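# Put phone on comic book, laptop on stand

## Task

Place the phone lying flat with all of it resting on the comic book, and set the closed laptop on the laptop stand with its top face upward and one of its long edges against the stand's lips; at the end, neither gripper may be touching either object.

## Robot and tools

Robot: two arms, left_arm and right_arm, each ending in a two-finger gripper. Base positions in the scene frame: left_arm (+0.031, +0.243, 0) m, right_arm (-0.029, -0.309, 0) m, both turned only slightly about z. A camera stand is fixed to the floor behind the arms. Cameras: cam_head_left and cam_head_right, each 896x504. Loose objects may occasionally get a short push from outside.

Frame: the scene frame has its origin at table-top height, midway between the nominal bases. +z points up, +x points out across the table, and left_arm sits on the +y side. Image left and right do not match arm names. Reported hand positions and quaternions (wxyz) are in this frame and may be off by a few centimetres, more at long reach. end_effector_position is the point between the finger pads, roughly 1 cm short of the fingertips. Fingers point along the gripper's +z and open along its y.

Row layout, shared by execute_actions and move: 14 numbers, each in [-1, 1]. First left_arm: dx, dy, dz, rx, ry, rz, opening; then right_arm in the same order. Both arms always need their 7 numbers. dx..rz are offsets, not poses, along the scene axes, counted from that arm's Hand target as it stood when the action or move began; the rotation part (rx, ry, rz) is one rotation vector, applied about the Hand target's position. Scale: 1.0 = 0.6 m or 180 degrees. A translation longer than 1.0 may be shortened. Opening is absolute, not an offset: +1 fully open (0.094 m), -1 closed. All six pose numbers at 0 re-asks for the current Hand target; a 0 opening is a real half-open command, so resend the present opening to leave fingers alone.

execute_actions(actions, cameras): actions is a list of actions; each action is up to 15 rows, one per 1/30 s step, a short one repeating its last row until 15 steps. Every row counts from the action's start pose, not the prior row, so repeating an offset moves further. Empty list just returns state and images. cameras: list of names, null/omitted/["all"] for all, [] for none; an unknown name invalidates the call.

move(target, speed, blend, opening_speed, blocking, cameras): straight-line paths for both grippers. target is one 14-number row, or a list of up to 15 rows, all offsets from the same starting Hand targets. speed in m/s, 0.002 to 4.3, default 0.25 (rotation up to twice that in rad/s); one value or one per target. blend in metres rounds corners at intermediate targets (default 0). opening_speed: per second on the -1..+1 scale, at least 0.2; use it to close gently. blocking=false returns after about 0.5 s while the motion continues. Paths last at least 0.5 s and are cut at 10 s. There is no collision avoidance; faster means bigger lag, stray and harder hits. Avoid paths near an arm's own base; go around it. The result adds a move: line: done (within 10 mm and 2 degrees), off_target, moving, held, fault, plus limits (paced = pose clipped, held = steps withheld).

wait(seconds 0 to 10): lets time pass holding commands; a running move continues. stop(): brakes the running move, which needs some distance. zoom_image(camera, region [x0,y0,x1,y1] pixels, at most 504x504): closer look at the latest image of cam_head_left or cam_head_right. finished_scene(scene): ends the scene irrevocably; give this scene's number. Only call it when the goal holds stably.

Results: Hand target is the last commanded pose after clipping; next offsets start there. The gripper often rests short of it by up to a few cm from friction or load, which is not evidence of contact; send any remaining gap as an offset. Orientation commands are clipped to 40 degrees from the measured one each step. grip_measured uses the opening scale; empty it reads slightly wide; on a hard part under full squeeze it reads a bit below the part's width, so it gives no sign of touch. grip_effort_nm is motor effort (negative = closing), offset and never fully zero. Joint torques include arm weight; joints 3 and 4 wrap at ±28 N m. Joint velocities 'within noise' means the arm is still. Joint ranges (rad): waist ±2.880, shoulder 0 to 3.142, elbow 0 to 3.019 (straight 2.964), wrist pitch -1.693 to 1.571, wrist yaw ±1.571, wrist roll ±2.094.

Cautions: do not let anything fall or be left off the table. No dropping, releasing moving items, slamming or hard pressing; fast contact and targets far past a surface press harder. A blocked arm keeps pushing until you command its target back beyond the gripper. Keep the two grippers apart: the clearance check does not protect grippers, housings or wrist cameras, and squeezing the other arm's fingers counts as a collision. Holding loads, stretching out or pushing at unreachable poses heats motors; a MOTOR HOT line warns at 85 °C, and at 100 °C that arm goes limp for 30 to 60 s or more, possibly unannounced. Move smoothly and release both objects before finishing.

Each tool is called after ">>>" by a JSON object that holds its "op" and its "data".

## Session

Scene 1 done. Now scene 2.

>>> {"op": "execute_actions", "data": {"actions": []}}

>>> {"op": "zoom_image", "data": {"camera": "cam_head_left", "region": [150, 140, 654, 460]}}

>>> {"op": "zoom_image", "data": {"camera": "cam_head_right", "region": [150, 140, 654, 460]}}

Scene clock: 0.00 s.
left_arm: end_effector_position=(+0.5763, +0.0326, +0.2204) grip_measured=+1.000 grip_effort_nm=n/a end_effector_quat_wxyz=(+0.373, -0.189, +0.872, +0.255) | right_arm: end_effector_position=(+0.2774, -0.6662, +0.2410) grip_measured=+1.000 grip_effort_nm=n/a end_effector_quat_wxyz=(+0.133, +0.606, +0.784, +0.005)
Joint positions: left_arm=[-0.635 1.765 1.519 -1.122 -0.923 -0.933 0.094] | right_arm=[-0.891 1.406 1.314 -1.221 -0.069 0.44 0.094]
Joint velocities: within noise
Joint torques (N m): no reading
Motor temperatures (°C): left_arm=[22 27 36 23 27 23 28] | right_arm=[26 44 39 25 24 23 26]
Heat: left arm: hottest elbow 36 °C; right arm: hottest shoulder 44 °C.
Hand target: left_arm +0.5824, +0.0285, +0.2385; +0.386, -0.198, +0.868, +0.242 | right_arm +0.2821, -0.6719, +0.2485; +0.142, +0.605, +0.783, +0.003
Tool commands: left_gripper/opening=+1.0 right_gripper/opening=+1.0

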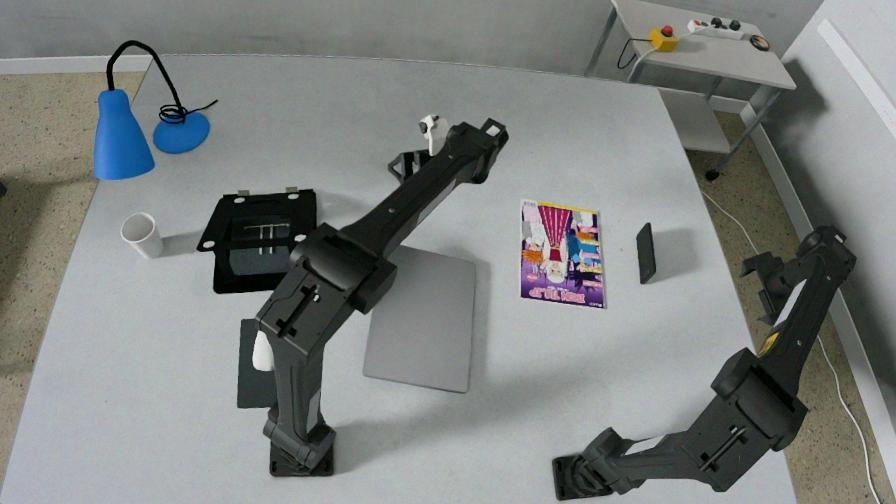

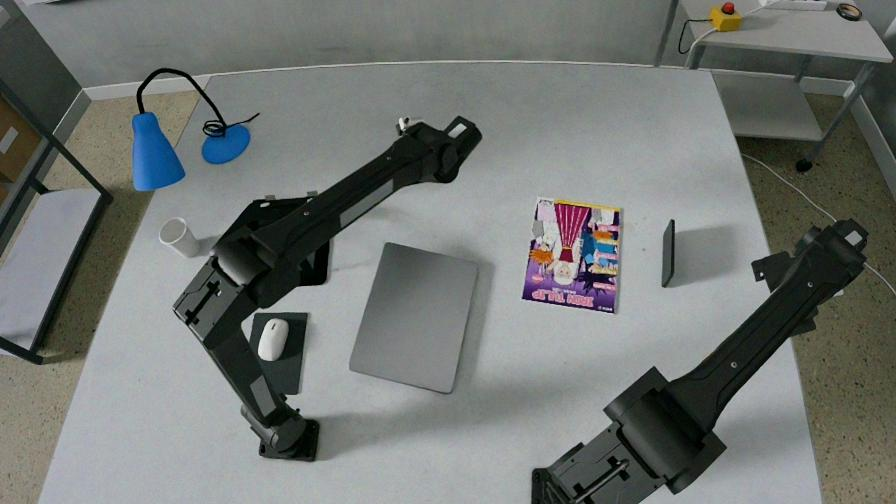

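Scaled by 1.000.

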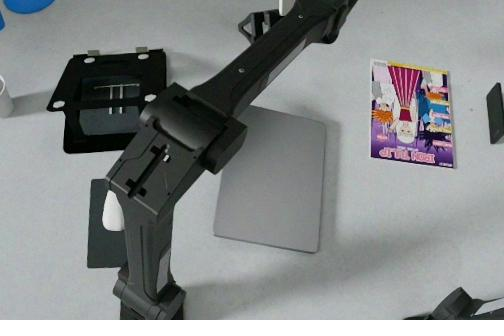

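Scaled by 1.000.

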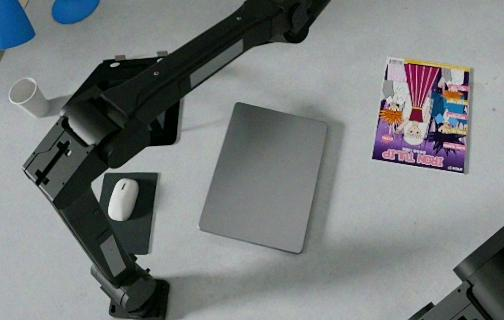

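>>> {"op": "zoom_image", "data": {"camera": "cam_head_left", "region": [180, 170, 340, 310]}}

>>> {"op": "zoom_image", "data": {"camera": "cam_head_right", "region": [620, 190, 720, 310]}}

>>> {"op": "zoom_image", "data": {"camera": "cam_head_left", "region": [500, 180, 720, 320]}}

Scaled by 3.150.

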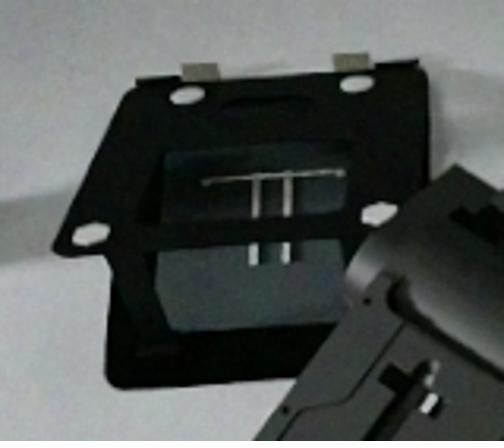

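Scaled by 4.200.

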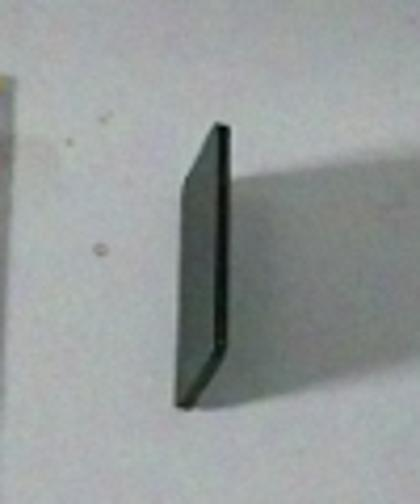

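Scaled by 2.291.

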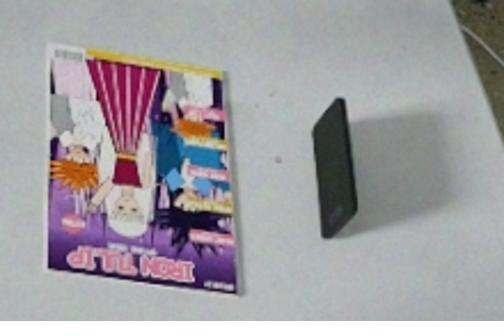

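>>> {"op": "zoom_image", "data": {"camera": "cam_head_left", "region": [610, 200, 710, 300]}}

>>> {"op": "zoom_image", "data": {"camera": "cam_head_right", "region": [630, 200, 710, 300]}}

Scaled by 5.040.

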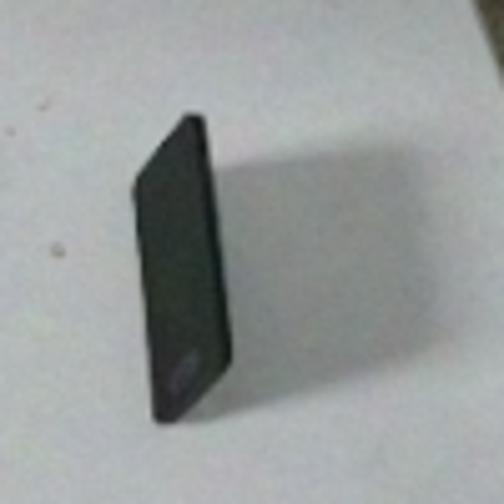

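Scaled by 5.040.

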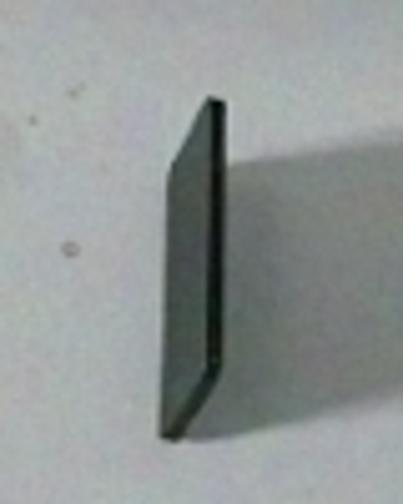

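>>> {"op": "move", "data": {"target": [[-0.1,0.3,0.15,0.03,0.172,-0.28,0.6,0.15,0.1,0.05,-0.001,0.05,0.2,1],[-0.204,0.586,0.02,0.06,0.344,-0.557,0.6,0.341,0.237,-0.05,-0.002,0.097,0.416,1]], "speed": 0.3, "blend": [0.05,0], "cameras": ["cam_head_left","cam_head_right"]}}

>>> {"op": "zoom_image", "data": {"camera": "cam_head_left", "region": [150, 150, 450, 410]}}

>>> {"op": "zoom_image", "data": {"camera": "cam_head_right", "region": [150, 150, 450, 410]}}

>>> {"op": "zoom_image", "data": {"camera": "cam_head_right", "region": [550, 150, 750, 320]}}

Scene clock: 72.07 s.
left_arm: end_effector_position=(+0.4436, +0.3698, +0.2280) grip_measured=+0.602 grip_effort_nm=-0.081 end_effector_quat_wxyz=(-0.014, +0.669, +0.743, -0.022) | right_arm: end_effector_position=(+0.4694, -0.5266, +0.2131) grip_measured=+1.000 grip_effort_nm=-0.012 end_effector_quat_wxyz=(-0.006, +0.008, +1.000, +0.004)
Joint positions: left_arm=[0.27 1.505 1.407 -1.525 -0.001 1.764 0.075] | right_arm=[-0.416 1.778 1.709 -1.517 -0.003 -0.395 0.094]
Joint velocities: within noise
Joint torques (N m): left_arm=[-0.91 -14.04 16.16 -0.28 0 0.09] | right_arm=[1.03 -18.32 13.05 -0.24 0.07 0.07]
Motor temperatures (°C): left_arm=[22 31 42 23 27 23 27] | right_arm=[26 44 47 25 24 23 25]
Heat: left arm: hottest elbow 42 °C; right arm: hottest elbow 47 °C.
Hand target: left_arm +0.4600, +0.3800, +0.2504; -0.001, +0.669, +0.744, +0.000 | right_arm +0.4866, -0.5297, +0.2185; +0.001, +0.000, +1.000, +0.000
Off the commanded pose: left_arm 0.030 m, 3 deg | right_arm 0.018 m, 1 deg.
move: off_target (left_arm, right_arm)

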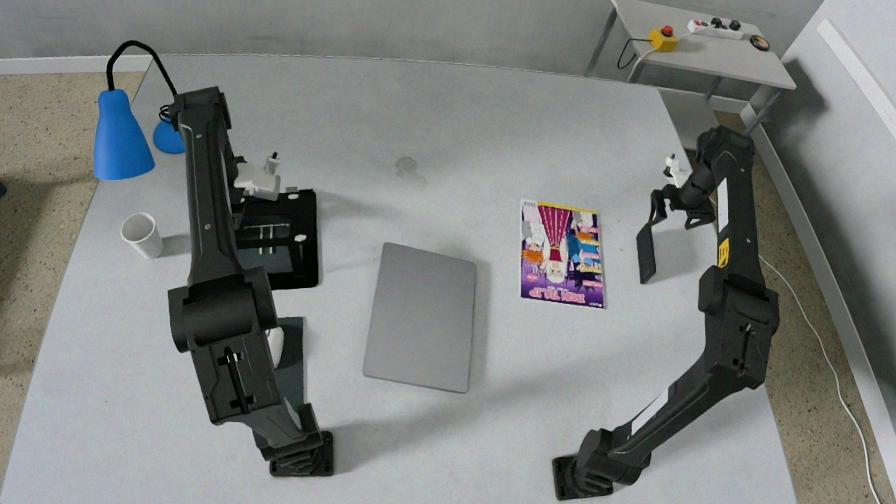

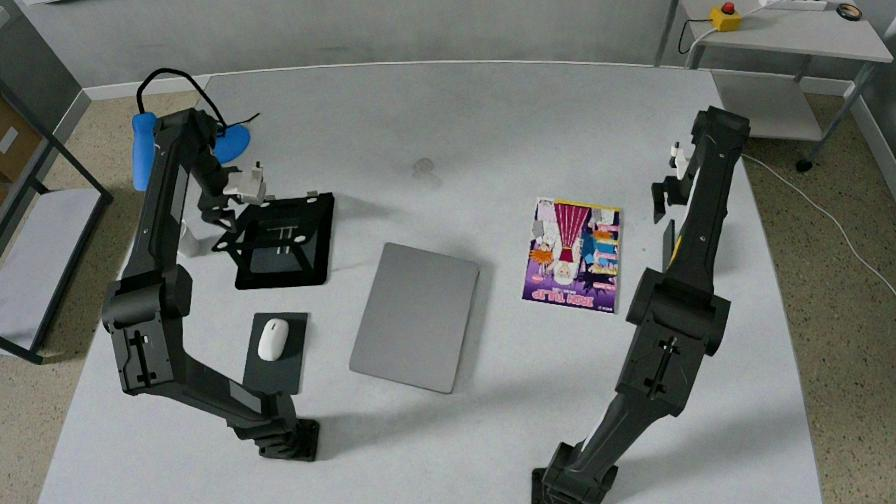

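Scaled by 1.680.

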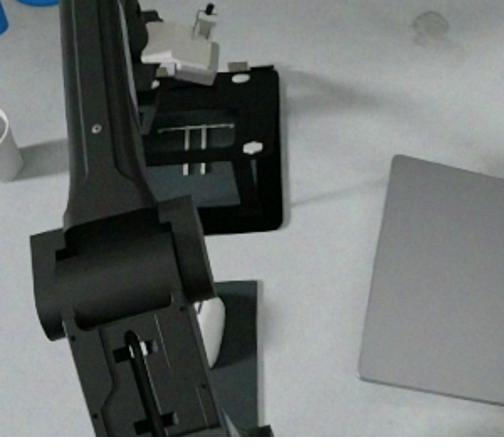

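Scaled by 1.680.

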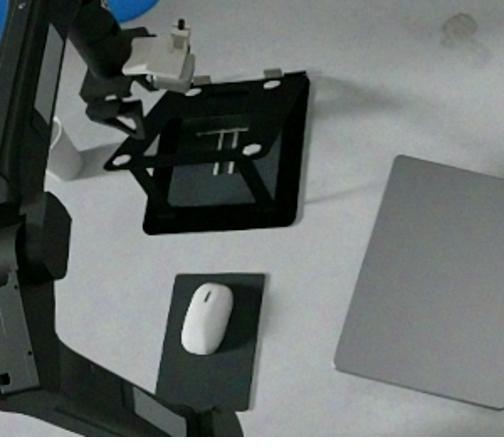

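Scaled by 2.520.

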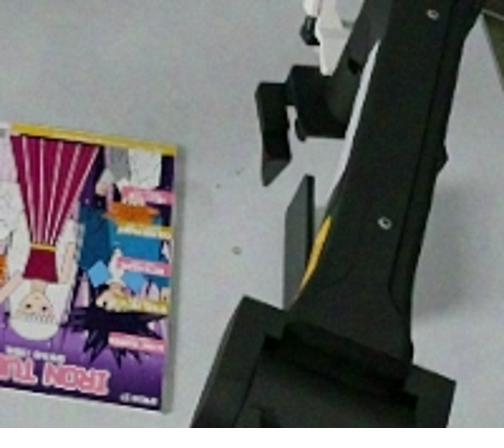

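>>> {"op": "move", "data": {"target": [0,0,0,0,0,0,0.6,-0.05,0.0,-0.13,0,0,0,1.0]}}

>>> {"op": "zoom_image", "data": {"camera": "cam_head_left", "region": [500, 120, 752, 320]}}

>>> {"op": "zoom_image", "data": {"camera": "cam_head_right", "region": [500, 120, 752, 320]}}

Scene clock: 93.57 s.
left_arm: end_effector_position=(+0.4436, +0.3698, +0.2280) grip_measured=+0.602 grip_effort_nm=-0.081 end_effector_quat_wxyz=(-0.014, +0.669, +0.743, -0.022) | right_arm: end_effector_position=(+0.4603, -0.5236, +0.1439) grip_measured=+1.000 grip_effort_nm=-0.012 end_effector_quat_wxyz=(+0.000, -0.002, +1.000, +0.001)
Joint positions: left_arm=[0.27 1.505 1.407 -1.525 -0.001 1.765 0.075] | right_arm=[-0.418 1.773 1.519 -1.318 -0.002 -0.417 0.094]
Joint velocities: within noise
Joint torques (N m): left_arm=[-0.91 -12.98 16.42 0.02 0 0.04] | right_arm=[-0.38 -21.83 7.76 0.5 0.07 0.12]
Motor temperatures (°C): left_arm=[22 30 45 23 27 23 27] | right_arm=[26 47 54 25 24 23 25]
Heat: left arm: hottest elbow 45 °C; right arm: hottest elbow 54 °C.
Hand target: left_arm +0.4600, +0.3800, +0.2504; -0.001, +0.669, +0.744, +0.000 | right_arm +0.4566, -0.5297, +0.1404; +0.000, +0.000, +1.000, +0.000
Off the commanded pose: left_arm 0.030 m, 3 deg | right_arm 0.008 m, 0 deg.
move: off_target (left_arm)

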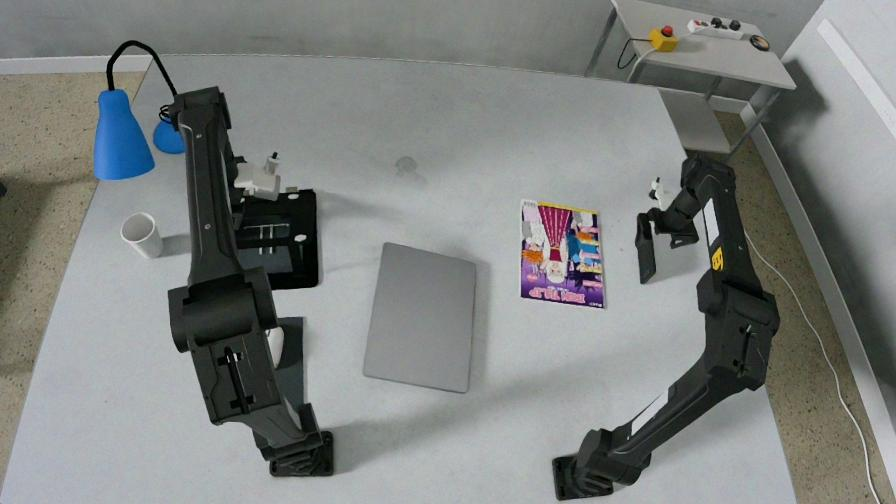

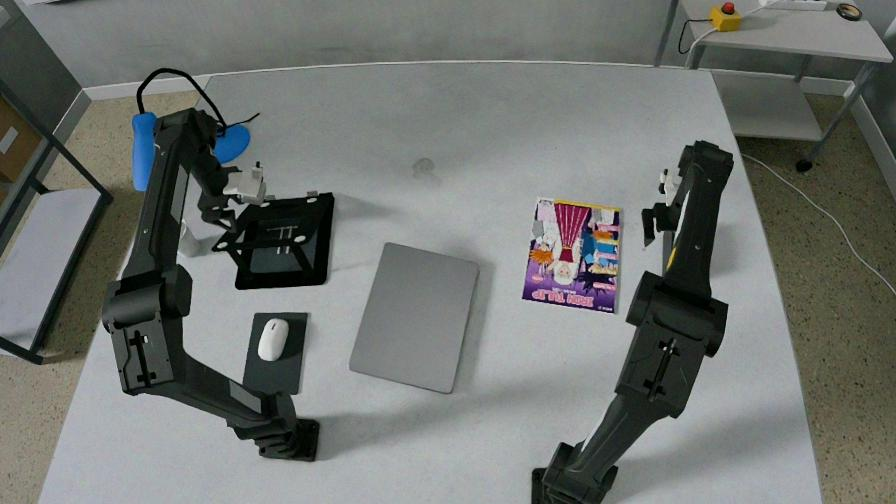

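Scaled by 2.000.

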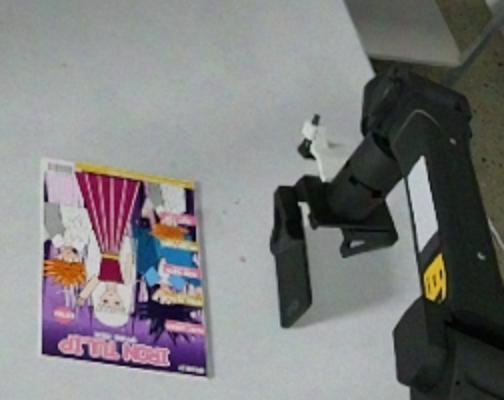

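Scaled by 2.000.

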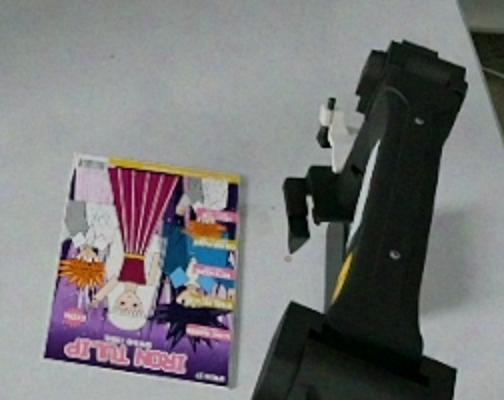

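>>> {"op": "move", "data": {"target": [0,0,0,0,0,0,0.6,0.0,0.0,-0.138,0,0,0,1.0], "speed": 0.15}}

>>> {"op": "zoom_image", "data": {"camera": "cam_head_left", "region": [580, 160, 732, 312]}}

>>> {"op": "zoom_image", "data": {"camera": "cam_head_right", "region": [580, 160, 732, 312]}}

Scene clock: 100.00 s.
left_arm: end_effector_position=(+0.4436, +0.3698, +0.2280) grip_measured=+0.602 grip_effort_nm=-0.085 end_effector_quat_wxyz=(-0.014, +0.669, +0.743, -0.022) | right_arm: end_effector_position=(+0.4615, -0.5240, +0.0748) grip_measured=+1.000 grip_effort_nm=-0.017 end_effector_quat_wxyz=(+0.012, -0.003, +1.000, -0.004)
Joint positions: left_arm=[0.27 1.505 1.407 -1.525 -0.001 1.765 0.075] | right_arm=[-0.418 1.821 1.394 -1.119 -0.002 -0.418 0.094]
Joint velocities: within noise
Joint torques (N m): left_arm=[-1.32 -13.16 16.13 -0.21 0.03 0.11] | right_arm=[-0.38 -17.9 7.24 0.55 0.05 0.08]
Motor temperatures (°C): left_arm=[22 30 46 23 27 23 27] | right_arm=[26 48 53 25 24 23 25]
Heat: left arm: hottest elbow 46 °C; right arm: hottest elbow 53 °C.
Hand target: left_arm +0.4600, +0.3800, +0.2504; -0.001, +0.669, +0.743, +0.000 | right_arm +0.4566, -0.5297, +0.0577; +0.000, +0.000, +1.000, +0.000
Off the commanded pose: left_arm 0.030 m, 3 deg | right_arm 0.019 m, 1 deg.
move: off_target (left_arm, right_arm)

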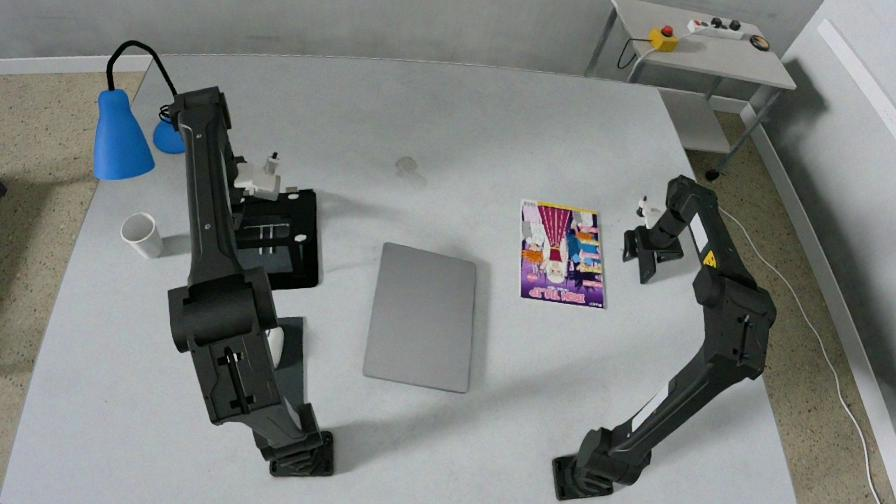

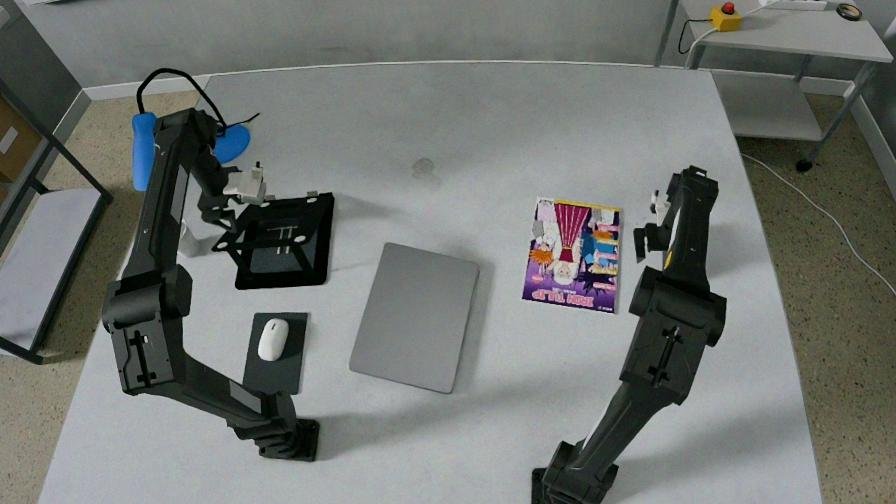

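Scaled by 3.316.

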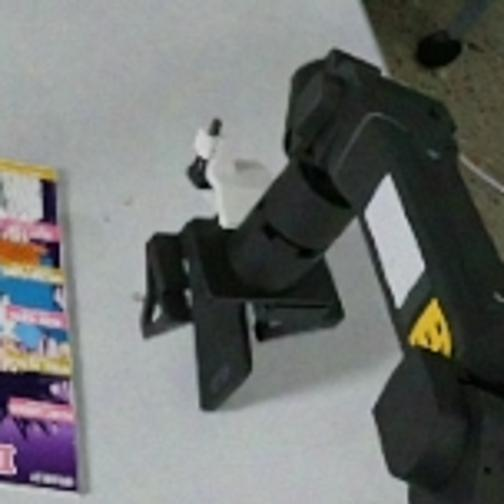

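Scaled by 3.316.

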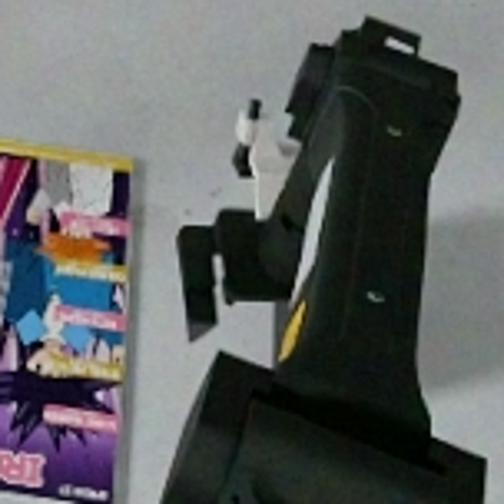

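>>> {"op": "move", "data": {"target": [0,0,0,0,0,0,0.6,0.0,0.0,-0.002,0,0,0,1.0], "speed": 0.1, "cameras": []}}

Scene clock: 105.10 s.
left_arm: end_effector_position=(+0.4436, +0.3698, +0.2280) grip_measured=+0.602 grip_effort_nm=-0.081 end_effector_quat_wxyz=(-0.014, +0.669, +0.743, -0.022) | right_arm: end_effector_position=(+0.4621, -0.5243, +0.0748) grip_measured=+1.000 grip_effort_nm=-0.007 end_effector_quat_wxyz=(+0.013, -0.003, +1.000, -0.004)
Joint positions: left_arm=[0.27 1.505 1.407 -1.525 -0.001 1.765 0.075] | right_arm=[-0.418 1.821 1.394 -1.117 -0.002 -0.418 0.094]
Joint velocities: within noise
Joint torques (N m): left_arm=[-0.56 -13.57 16.27 -0.38 0.01 0.08] | right_arm=[-0.32 -18.37 7.19 0.46 0.05 0.09]
Motor temperatures (°C): left_arm=[22 30 46 23 27 23 27] | right_arm=[26 48 52 25 24 23 25]
Heat: left arm: hottest elbow 46 °C; right arm: hottest elbow 52 °C.
Hand target: left_arm +0.4600, +0.3800, +0.2504; -0.001, +0.669, +0.743, +0.000 | right_arm +0.4566, -0.5297, +0.0565; +0.000, +0.000, +1.000, +0.000
Off the commanded pose: left_arm 0.030 m, 3 deg | right_arm 0.020 m, 2 deg.
move: off_target (left_arm, right_arm)
No camera images: "cameras" was empty.

>>> {"op": "move", "data": {"target": [0,0,0,0,0,0,0.6,0.0,-0.12,0.28,0,0,0,1.0], "speed": 0.3}}

>>> {"op": "zoom_image", "data": {"camera": "cam_head_left", "region": [580, 180, 706, 306]}}

>>> {"op": "zoom_image", "data": {"camera": "cam_head_right", "region": [600, 180, 726, 306]}}

Scene clock: 113.13 s.
left_arm: end_effector_position=(+0.4436, +0.3698, +0.2280) grip_measured=+0.602 grip_effort_nm=-0.085 end_effector_quat_wxyz=(-0.014, +0.669, +0.743, -0.022) | right_arm: end_effector_position=(+0.4447, -0.5904, +0.2170) grip_measured=+1.000 grip_effort_nm=-0.012 end_effector_quat_wxyz=(-0.008, +0.000, +1.000, +0.004)
Joint positions: left_arm=[0.27 1.505 1.407 -1.525 -0.001 1.765 0.075] | right_arm=[-0.54 1.799 1.749 -1.54 0.001 -0.533 0.094]
Joint velocities: within noise
Joint torques (N m): left_arm=[-0.32 -12.92 16.25 -0.17 0.03 0.1] | right_arm=[-0.03 -19.43 12.97 -0.59 -0.07 0.13]
Motor temperatures (°C): left_arm=[22 30 47 23 27 23 27] | right_arm=[26 48 51 25 24 23 25]
Heat: left arm: hottest elbow 47 °C; right arm: hottest elbow 51 °C.
Hand target: left_arm +0.4600, +0.3800, +0.2504; -0.001, +0.669, +0.743, +0.000 | right_arm +0.4566, -0.6018, +0.2245; +0.001, +0.000, +1.000, +0.000
Off the commanded pose: left_arm 0.030 m, 3 deg | right_arm 0.018 m, 1 deg.
move: off_target (left_arm, right_arm)

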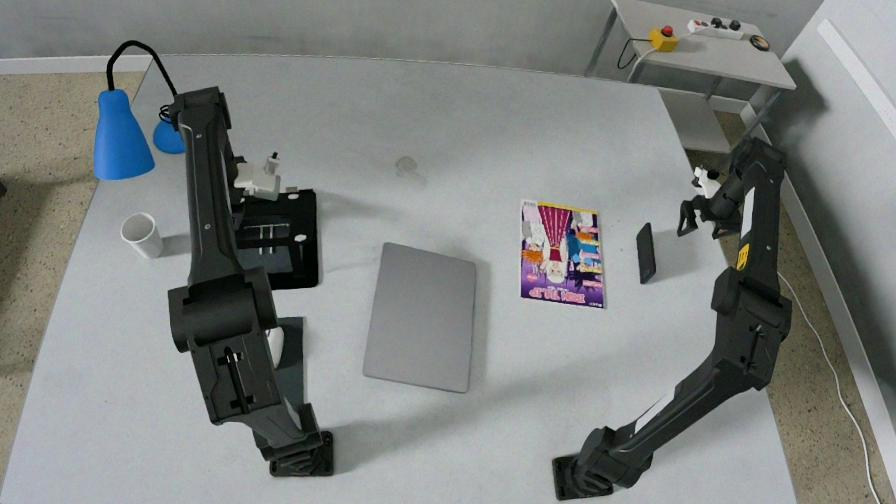

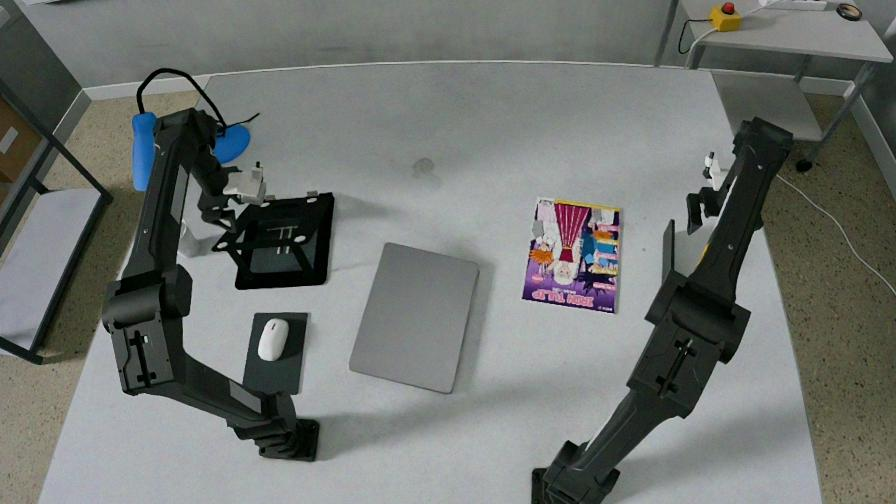

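Scaled by 4.000.

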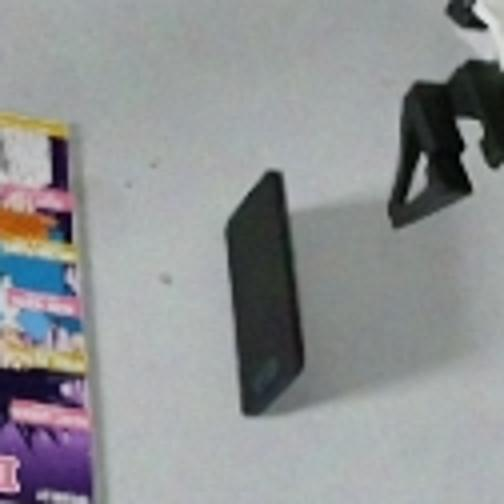

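Scaled by 4.000.

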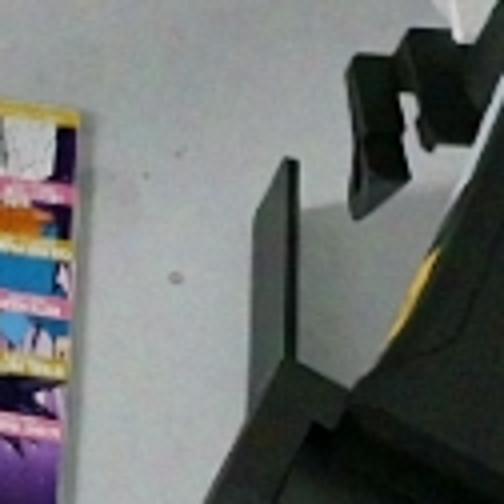

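>>> {"op": "move", "data": {"target": [[0,0,0,0,0,0,0.6,0.04,0.06,-0.15,0,0,0,1.0],[0,0,0,0,0,0,0.6,0.04,0.06,-0.272,0,0,0,1.0]], "speed": [0.25,0.1]}}

>>> {"op": "zoom_image", "data": {"camera": "cam_head_left", "region": [580, 180, 706, 306]}}

>>> {"op": "zoom_image", "data": {"camera": "cam_head_right", "region": [600, 180, 726, 306]}}

Scene clock: 128.37 s.
left_arm: end_effector_position=(+0.4436, +0.3698, +0.2280) grip_measured=+0.602 grip_effort_nm=-0.085 end_effector_quat_wxyz=(-0.014, +0.669, +0.743, -0.022) | right_arm: end_effector_position=(+0.4817, -0.5687, +0.0815) grip_measured=+1.000 grip_effort_nm=-0.012 end_effector_quat_wxyz=(+0.013, -0.002, +1.000, -0.007)
Joint positions: left_arm=[0.27 1.505 1.407 -1.525 -0.001 1.765 0.075] | right_arm=[-0.474 1.901 1.534 -1.174 0 -0.473 0.094]
Joint velocities: within noise
Joint torques (N m): left_arm=[0.03 -13.22 16.36 -0.17 0.05 0.15] | right_arm=[0.85 -19.9 7.46 0.57 -0.04 0.23]
Motor temperatures (°C): left_arm=[22 29 47 23 27 23 27] | right_arm=[26 47 53 25 24 23 25]
Heat: left arm: hottest elbow 47 °C; right arm: hottest elbow 53 °C.
Hand target: left_arm +0.4600, +0.3800, +0.2504; -0.001, +0.669, +0.743, +0.000 | right_arm +0.4806, -0.5658, +0.0612; +0.001, +0.000, +1.000, +0.000
Off the commanded pose: left_arm 0.030 m, 3 deg | right_arm 0.020 m, 2 deg.
move: off_target (left_arm, right_arm)

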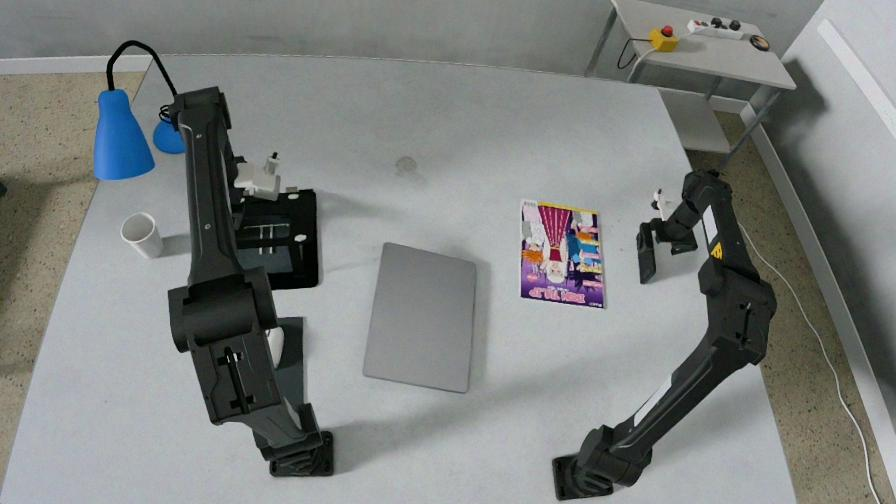

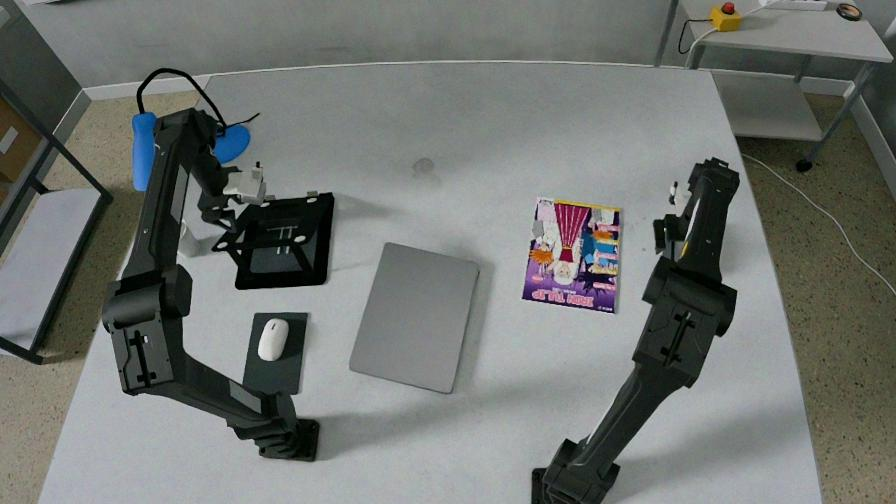

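Scaled by 4.000.

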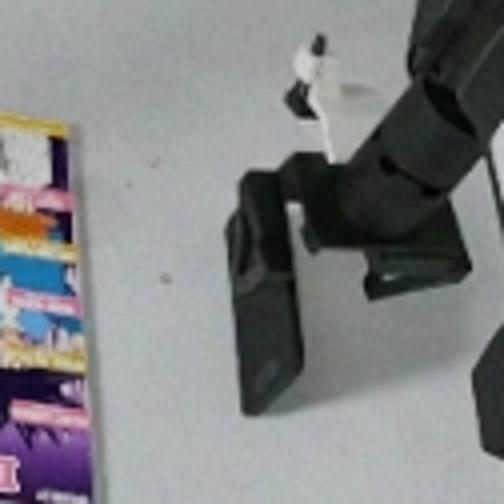

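Scaled by 4.000.

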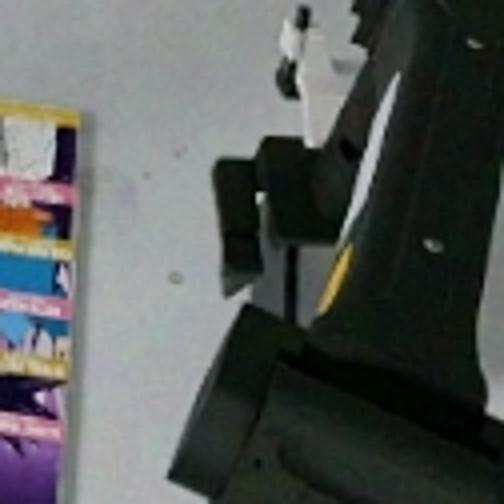

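>>> {"op": "move", "data": {"target": [[0,0,0,0,0,0,0.6,0,0,0.07,0,0,0,1.0],[0,0,0,0,0,0,0.6,0,0.033,0.07,0,0,0,1.0],[0,0,0,0,0,0,0.6,0,0.033,-0.015,0,0,0,1.0]], "speed": [0.2,0.1,0.1]}}

>>> {"op": "zoom_image", "data": {"camera": "cam_head_left", "region": [580, 180, 706, 306]}}

>>> {"op": "zoom_image", "data": {"camera": "cam_head_right", "region": [600, 180, 726, 306]}}

Scene clock: 138.27 s.
left_arm: end_effector_position=(+0.4436, +0.3698, +0.2280) grip_measured=+0.602 grip_effort_nm=-0.081 end_effector_quat_wxyz=(-0.014, +0.669, +0.743, -0.022) | right_arm: end_effector_position=(+0.4817, -0.5525, +0.0722) grip_measured=+1.000 grip_effort_nm=-0.012 end_effector_quat_wxyz=(+0.013, +0.001, +1.000, -0.006)
Joint positions: left_arm=[0.27 1.505 1.407 -1.525 -0.001 1.765 0.075] | right_arm=[-0.449 1.893 1.494 -1.143 0 -0.442 0.094]
Joint velocities: within noise
Joint torques (N m): left_arm=[-0.62 -13.33 16.1 -0.2 0.01 0.14] | right_arm=[1.26 -19.9 7.02 0.66 -0.03 0.24]
Motor temperatures (°C): left_arm=[22 29 48 23 27 23 27] | right_arm=[26 47 51 25 24 23 25]
Heat: left arm: hottest elbow 48 °C; right arm: hottest elbow 51 °C.
Hand target: left_arm +0.4600, +0.3800, +0.2504; -0.001, +0.669, +0.743, +0.000 | right_arm +0.4805, -0.5460, +0.0522; +0.000, +0.000, +1.000, +0.000
Off the commanded pose: left_arm 0.030 m, 3 deg | right_arm 0.021 m, 2 deg.
move: off_target (left_arm, right_arm)

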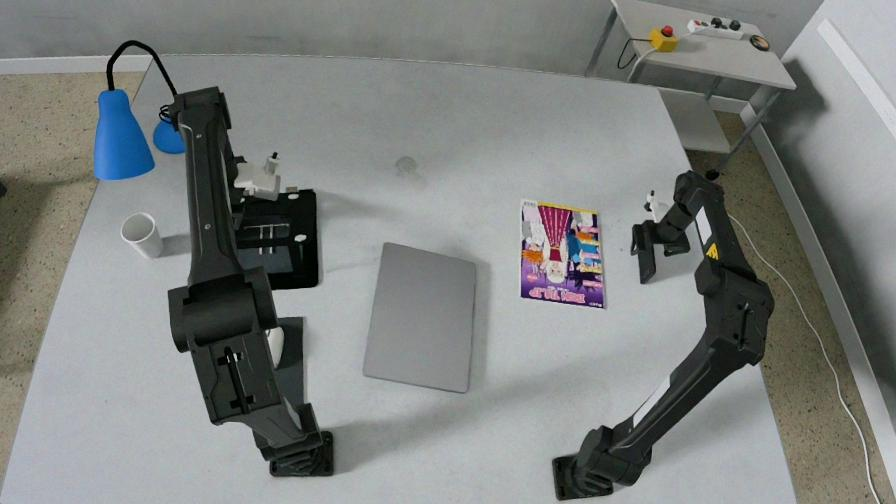

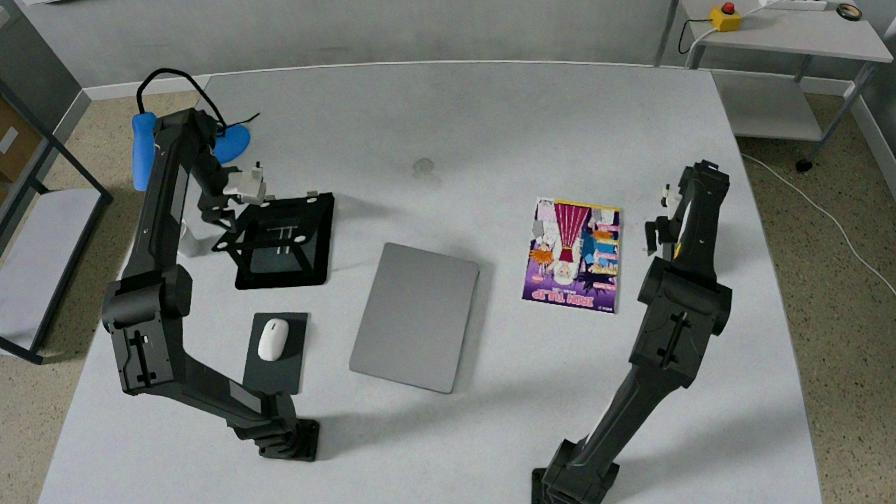

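Scaled by 4.000.

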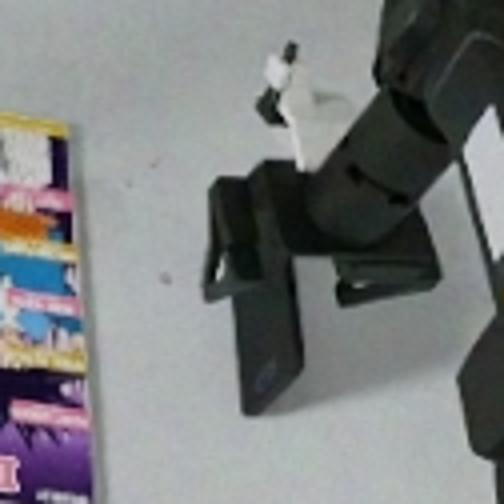

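Scaled by 4.000.

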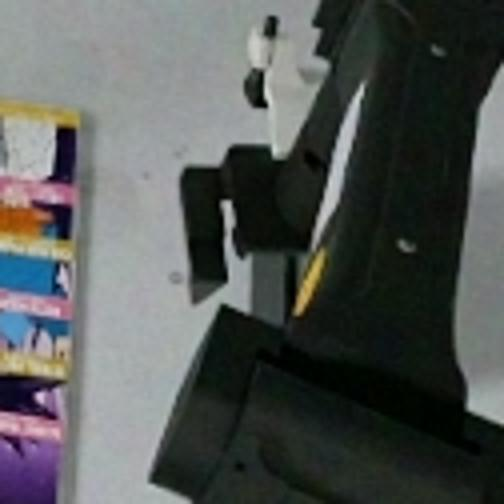

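>>> {"op": "move", "data": {"target": [[0,0,0,0,0,0,0.6,0,-0.005,-0.028,0,0,0,1.0],[0,0,0,0,0,0,0.6,0,-0.005,-0.028,0,0,0,-0.98]], "speed": [0.1,0.1], "opening_speed": 0.6}}

>>> {"op": "zoom_image", "data": {"camera": "cam_head_left", "region": [580, 180, 706, 306]}}

Scene clock: 144.70 s.
left_arm: end_effector_position=(+0.4436, +0.3698, +0.2280) grip_measured=+0.602 grip_effort_nm=-0.085 end_effector_quat_wxyz=(-0.014, +0.669, +0.743, -0.022) | right_arm: end_effector_position=(+0.4840, -0.5537, +0.0594) grip_measured=-0.845 grip_effort_nm=-1.023 end_effector_quat_wxyz=(+0.017, +0.001, +1.000, -0.008)
Joint positions: left_arm=[0.27 1.505 1.407 -1.525 -0.001 1.765 0.075] | right_arm=[-0.449 1.907 1.48 -1.105 0.001 -0.442 0.007]
Joint velocities: within noise
Joint torques (N m): left_arm=[-0.38 -12.57 16.34 0.01 0.01 0.08] | right_arm=[0.85 -19.43 7.05 0.55 -0.04 0.18]
Motor temperatures (°C): left_arm=[22 29 48 23 27 23 27] | right_arm=[26 47 50 25 24 23 25]
Heat: left arm: hottest elbow 48 °C; right arm: hottest elbow 50 °C.
Hand target: left_arm +0.4600, +0.3800, +0.2504; -0.001, +0.669, +0.743, +0.000 | right_arm +0.4806, -0.5490, +0.0355; +0.000, +0.000, +1.000, +0.000
Off the commanded pose: left_arm 0.030 m, 3 deg | right_arm 0.025 m, 2 deg.
move: off_target (left_arm, right_arm); target 2's new opening was sent with right_arm's hand 0.025 m and 2 deg from that target

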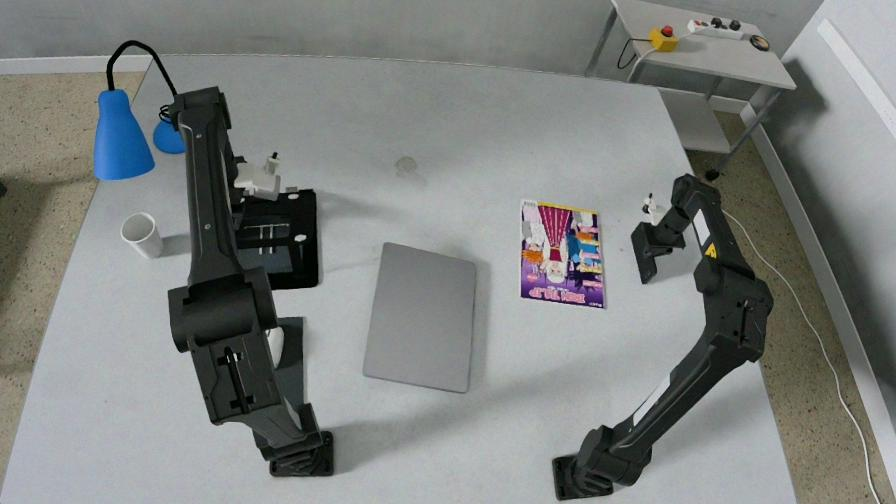

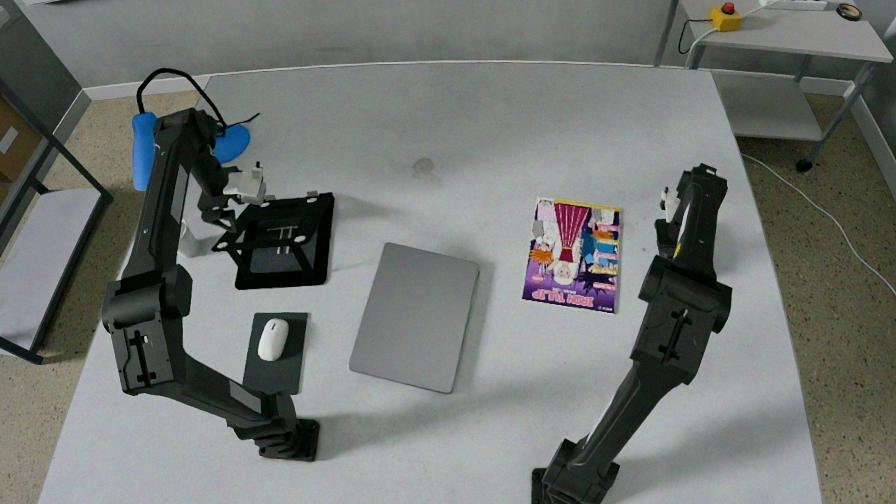

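Scaled by 4.000.

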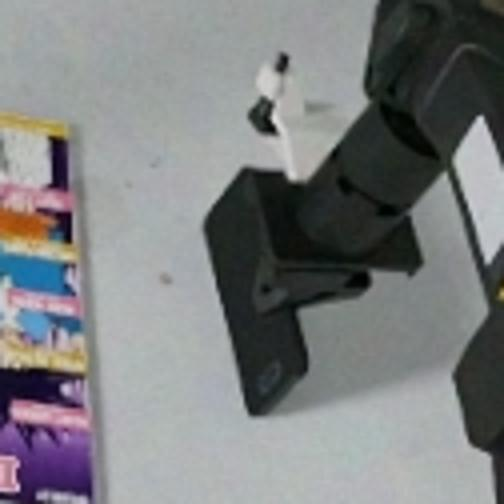

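>>> {"op": "move", "data": {"target": [[0,0,0,0,0,0,0.6,0,0,0.25,0,0,0,-0.98],[0,0,0,0,0,0,0.6,0.015,0.28,0.3,0.39,0,0,-0.98]], "speed": [0.25,0.35], "blend": [0.02,0]}}

>>> {"op": "zoom_image", "data": {"camera": "cam_head_left", "region": [480, 120, 732, 320]}}

Scene clock: 151.30 s.
left_arm: end_effector_position=(+0.4436, +0.3698, +0.2280) grip_measured=+0.602 grip_effort_nm=-0.081 end_effector_quat_wxyz=(-0.014, +0.669, +0.743, -0.022) | right_arm: end_effector_position=(+0.4919, -0.3892, +0.2151) grip_measured=-0.846 grip_effort_nm=-1.038 end_effector_quat_wxyz=(+0.089, +0.061, +0.846, +0.522)
Joint positions: left_arm=[0.27 1.505 1.407 -1.525 -0.001 1.765 0.075] | right_arm=[-0.452 1.873 1.575 -1.668 -1.076 -0.541 0.007]
Joint velocities: within noise
Joint torques (N m): left_arm=[-0.09 -12.63 16.09 -0.13 0.03 0.09] | right_arm=[1.44 -21.3 7.13 -0.91 -0.82 0]
Motor temperatures (°C): left_arm=[22 29 48 23 27 23 27] | right_arm=[26 47 50 25 24 23 26]
Heat: left arm: hottest elbow 48 °C; right arm: hottest elbow 50 °C.
Hand target: left_arm +0.4600, +0.3800, +0.2504; -0.001, +0.669, +0.743, +0.000 | right_arm +0.4895, -0.3810, +0.2156; +0.000, +0.000, +0.818, +0.575
Off the commanded pose: left_arm 0.030 m, 3 deg | right_arm 0.009 m, 14 deg.
joint sent to its limit (right arm) — joint 4 (wrist pitch), lower limit. The joint targets are off in orientation, not in position.
move: off_target (left_arm, right_arm)

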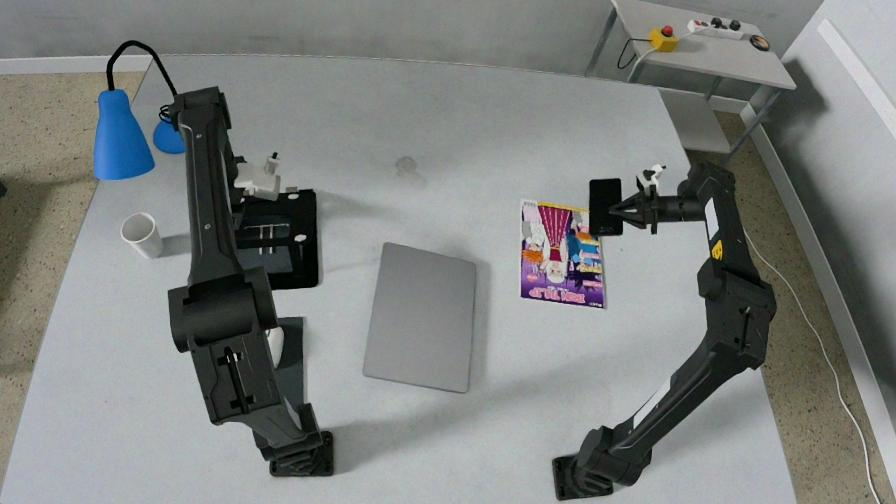

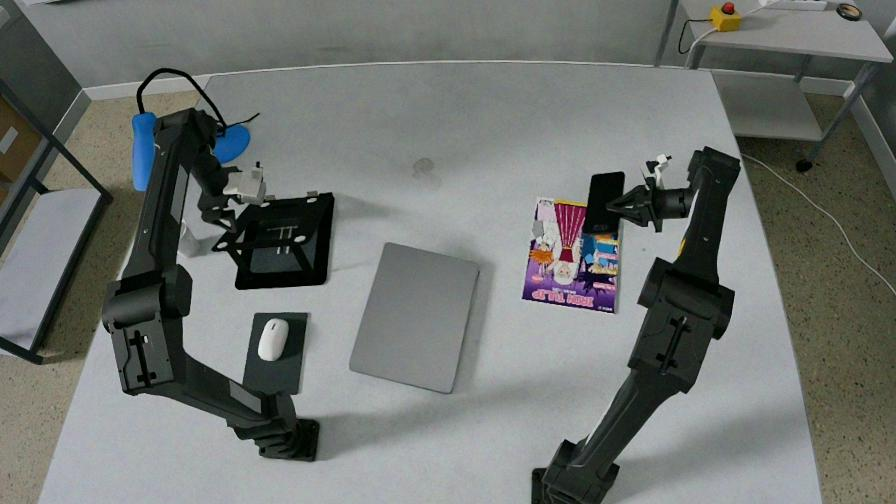

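Scaled by 2.000.

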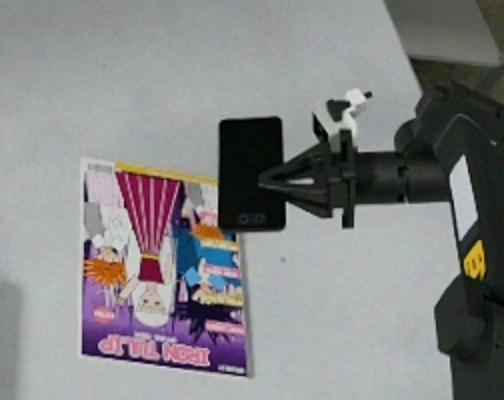

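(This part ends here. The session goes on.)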